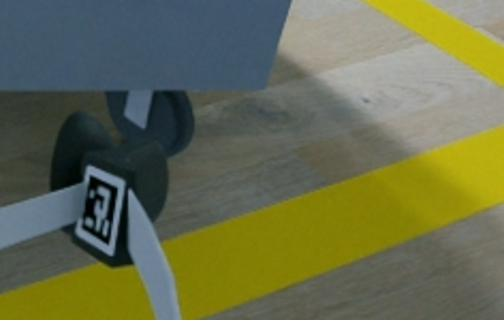

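Scene clock: 791.97 s.
move: r1 contact_stop
r1.base_odometry: x=-1.931 y=-0.624 heading=-2.239
r1.turned_by_wheels: +0.002
r1.turned_by_imu: +0.002
r1.base_tilt: forward=-1.6 right=+1.3
r1.lidar_m: 4.84 2.51 1.93 1.89 0.25 0.25 0.48 1.30 1.48 2.82 3.01 4.43
r1.base_status: translate_m contact_stop (by the wheels' count: +0.000 of +0.500)
r1.joint_positions: lift_m=+0.124 arm_m=+0.000 wrist_yaw_rad=+3.196 wrist_pitch_rad=+0.002 wrist_roll_rad=+0.000 gripper_m=+0.056
r1.joint_status: not commanded
r1.measured_speeds: all 0
r1.on_its_own: the wheels are slack since a contact_stop
r1.motor_effort: lift_m=+20(20) arm_m=+4(4) wheel_0=+0(27) wheel_1=+0(30) wheel_2=+0(5)
r1.servo_current: wrist_yaw_rad=46(59) wrist_pitch_rad=46(46) wrist_roll_rad=46(65) gripper_m=46(46)
r1.hand_pose: x=-0.1218 y=+0.0716 z=+0.3019 quat_wxyz=(-0.027, -0.001, +0.000, +1.000) (m; r1's base frame)
r1.wrist_depth_mm: - 134 246 - 366 225 176 / - 133 134 - 368 229 177 / - 130 150 976 375 231 179 / 109 135 196 - 379 232 181 / 137 - - - 382 234 182 / - 1229 198 1205 194 235 182 / - 820 768 154 357 211 182
r2: as last shown
r2.lidar_m: 0.68 2.45 0.81 0.57 0.52 0.55 0.79 0.93 0.97 1.33 2.20 0.78
r2.motor_effort: lift_m=+14(14) arm_m=-7(7) wheel_0=-4(5) wheel_1=-5(6) wheel_2=-7(7)
r2.servo_current: wrist_yaw_rad=65(65) wrist_pitch_rad=52(52) wrist_roll_rad=46(59) gripper_m=52(52)
r2.wrist_depth_mm: - - - - - - - / - - - - - - 1808 / 1499 1464 1397 - - 878 1336 / 1118 1118 1008 - - 750 1042 / 878 866 854 788 820 788 831 / 723 699 201 715 200 707 647 / 634 615 627 112 - 585 597
pictures: none
No camera images: "cameras" was empty.

not run: a stop that you did not command came earlier in this reply.

>>> {"api": "move", "payload": {"r1": {"base":{"translate_m":0.5},"pace":"slow","contact_limits":{"translate_m":0.9}}, "blocking": false, "cameras": []}}

>>> {"api": "wait", "payload": {"seconds": 7, "cameras": ["r2_head_camera","r1_wrist_camera"]}}

Scene clock: 797.20 s.
move: r1 moving
r1.base_odometry: x=-1.938 y=-0.634 heading=-2.239
r1.turned_by_wheels: +0.000
r1.turned_by_imu: +0.000
r1.base_tilt: forward=-1.6 right=+1.3
r1.lidar_m: 4.82 2.50 1.92 1.87 0.25 0.25 0.50 1.31 1.52 2.82 3.02 4.43
r1.base_status: translate_m moving
r1.joint_positions: lift_m=+0.124 arm_m=+0.000 wrist_yaw_rad=+3.196 wrist_pitch_rad=+0.002 wrist_roll_rad=+0.000 gripper_m=+0.056
r1.joint_status: not commanded
r1.measured_speeds: translate_m=+0.048 strafe_m=+0.000 rotate_rad=-0.002 lift_m=+0.000 arm_m=+0.000 wrist_yaw_rad=+0.000 wrist_pitch_rad=+0.000 wrist_roll_rad=+0.000
r1.motor_effort: lift_m=+19(20) arm_m=+4(4) wheel_0=+3(5) wheel_1=+5(9) wheel_2=-4(6)
r1.servo_current: wrist_yaw_rad=65(65) wrist_pitch_rad=46(46) wrist_roll_rad=33(59) gripper_m=39(46)
r1.contact_limits: translate_m 0.9
r1.hand_pose: x=-0.1218 y=+0.0716 z=+0.3019 quat_wxyz=(-0.027, -0.001, +0.000, +1.000) (m; r1's base frame)
r1.wrist_depth_mm: - 134 247 - 366 226 177 / - 132 134 - 373 229 178 / - 130 150 991 377 230 180 / 109 135 196 - 382 233 181 / 137 - - - 387 235 182 / - 1229 198 1205 194 235 182 / - 820 759 154 357 211 182
r2: as last shown
r2.base_tilt: forward=-0.6 right=+0.1
r2.lidar_m: 0.67 2.48 0.83 0.56 0.52 0.56 0.79 0.94 0.95 1.32 2.21 0.78
r2.motor_effort: lift_m=+14(14) arm_m=-7(7) wheel_0=-5(5) wheel_1=-6(6) wheel_2=-6(6)
r2.servo_current: wrist_yaw_rad=46(52) wrist_pitch_rad=52(59) wrist_roll_rad=46(52) gripper_m=46(59)
r2.wrist_depth_mm: - - - - - - - / - - - - - - 1808 / 1576 1464 1397 - - 891 1366 / 1118 1078 1025 - - 750 1025 / 878 866 866 798 809 798 809 / 715 691 202 715 200 715 661 / 627 615 627 112 - 591 603
pictures: none
No camera images: "cameras" was empty.

Scene clock: 802.97 s.
earlier move: r1 done
r1.base_odometry: x=-2.240 y=-1.017 heading=-2.239
r1.turned_by_wheels: +0.000
r1.turned_by_imu: +0.005
r1.base_tilt: forward=-1.6 right=+1.3
r1.lidar_m: 4.36 2.43 1.89 1.84 1.85 1.43 1.31 1.30 2.28 2.86 3.11 4.42
r1.base_status: done
r1.joint_positions: lift_m=+0.124 arm_m=+0.000 wrist_yaw_rad=+3.196 wrist_pitch_rad=+0.002 wrist_roll_rad=+0.000 gripper_m=+0.056
r1.joint_status: not commanded
r1.measured_speeds: all 0
r1.motor_effort: lift_m=+20(20) arm_m=+4(4) wheel_0=+4(8) wheel_1=+3(13) wheel_2=-3(7)
r1.servo_current: wrist_yaw_rad=39(72) wrist_pitch_rad=39(52) wrist_roll_rad=46(72) gripper_m=46(52)
r1.contact_limits: translate_m 0.9
r1.hand_pose: x=-0.1218 y=+0.0716 z=+0.3019 quat_wxyz=(-0.027, -0.001, +0.000, +1.000) (m; r1's base frame)
r1.wrist_depth_mm: - 134 134 1576 - - - / - 120 134 1537 - - - / - 134 146 1537 - - - / - 135 191 1576 - - - / 138 - - - - - - / - 1118 194 1205 193 1138 1118 / - 820 759 809 798 820 798
r2.base_odometry: x=-6.364 y=-3.010 heading=+1.263
r2.turned_by_wheels: +0.000
r2.turned_by_imu: +0.001
r2.base_tilt: forward=-0.7 right=+0.0
r2.lidar_m: 0.68 2.48 0.80 0.55 0.52 0.54 0.79 0.94 0.97 1.33 2.20 0.79
r2.base_status: not commanded
r2.joint_positions: lift_m=+0.350 arm_m=+0.000 wrist_yaw_rad=+0.217 wrist_pitch_rad=+0.508 wrist_roll_rad=+0.002 gripper_m=+0.120
r2.joint_status: not commanded
r2.measured_speeds: all 0
r2.motor_effort: lift_m=+14(14) arm_m=-7(7) wheel_0=-5(5) wheel_1=-6(6) wheel_2=-6(7)
r2.servo_current: wrist_yaw_rad=52(65) wrist_pitch_rad=46(59) wrist_roll_rad=39(65) gripper_m=59(59)
r2.hand_pose: x=+0.4360 y=-0.0311 z=+0.3882 quat_wxyz=(+0.962, -0.026, +0.250, +0.105) (m; r2's base frame)
r2.wrist_depth_mm: - - - - - - - / - - - - - - 1808 / 1537 1499 1366 - - 891 1397 / 1098 1118 1025 - - 750 1025 / 878 878 866 798 820 798 831 / 723 691 201 715 200 715 647 / 634 615 627 112 - 591 591
wait: 5.77 of 7 s (r1 has come to rest)
pictures: r1_wrist_camera, r2_head_camera
Images, in order (width x height): r1_wrist_camera 616x392, r2_head_camera 420x560.

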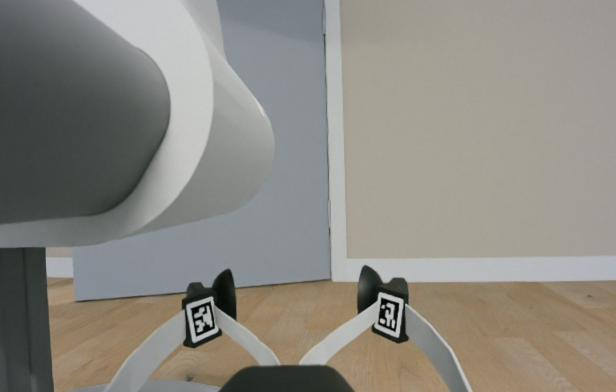

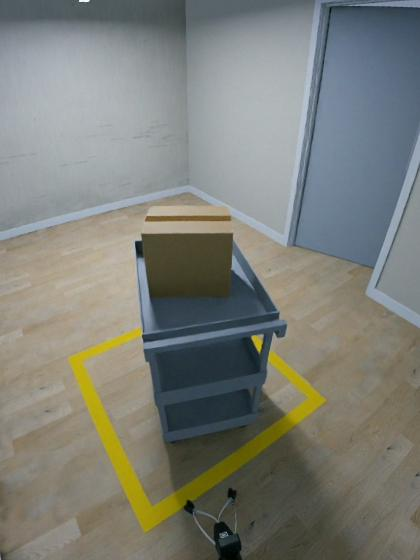

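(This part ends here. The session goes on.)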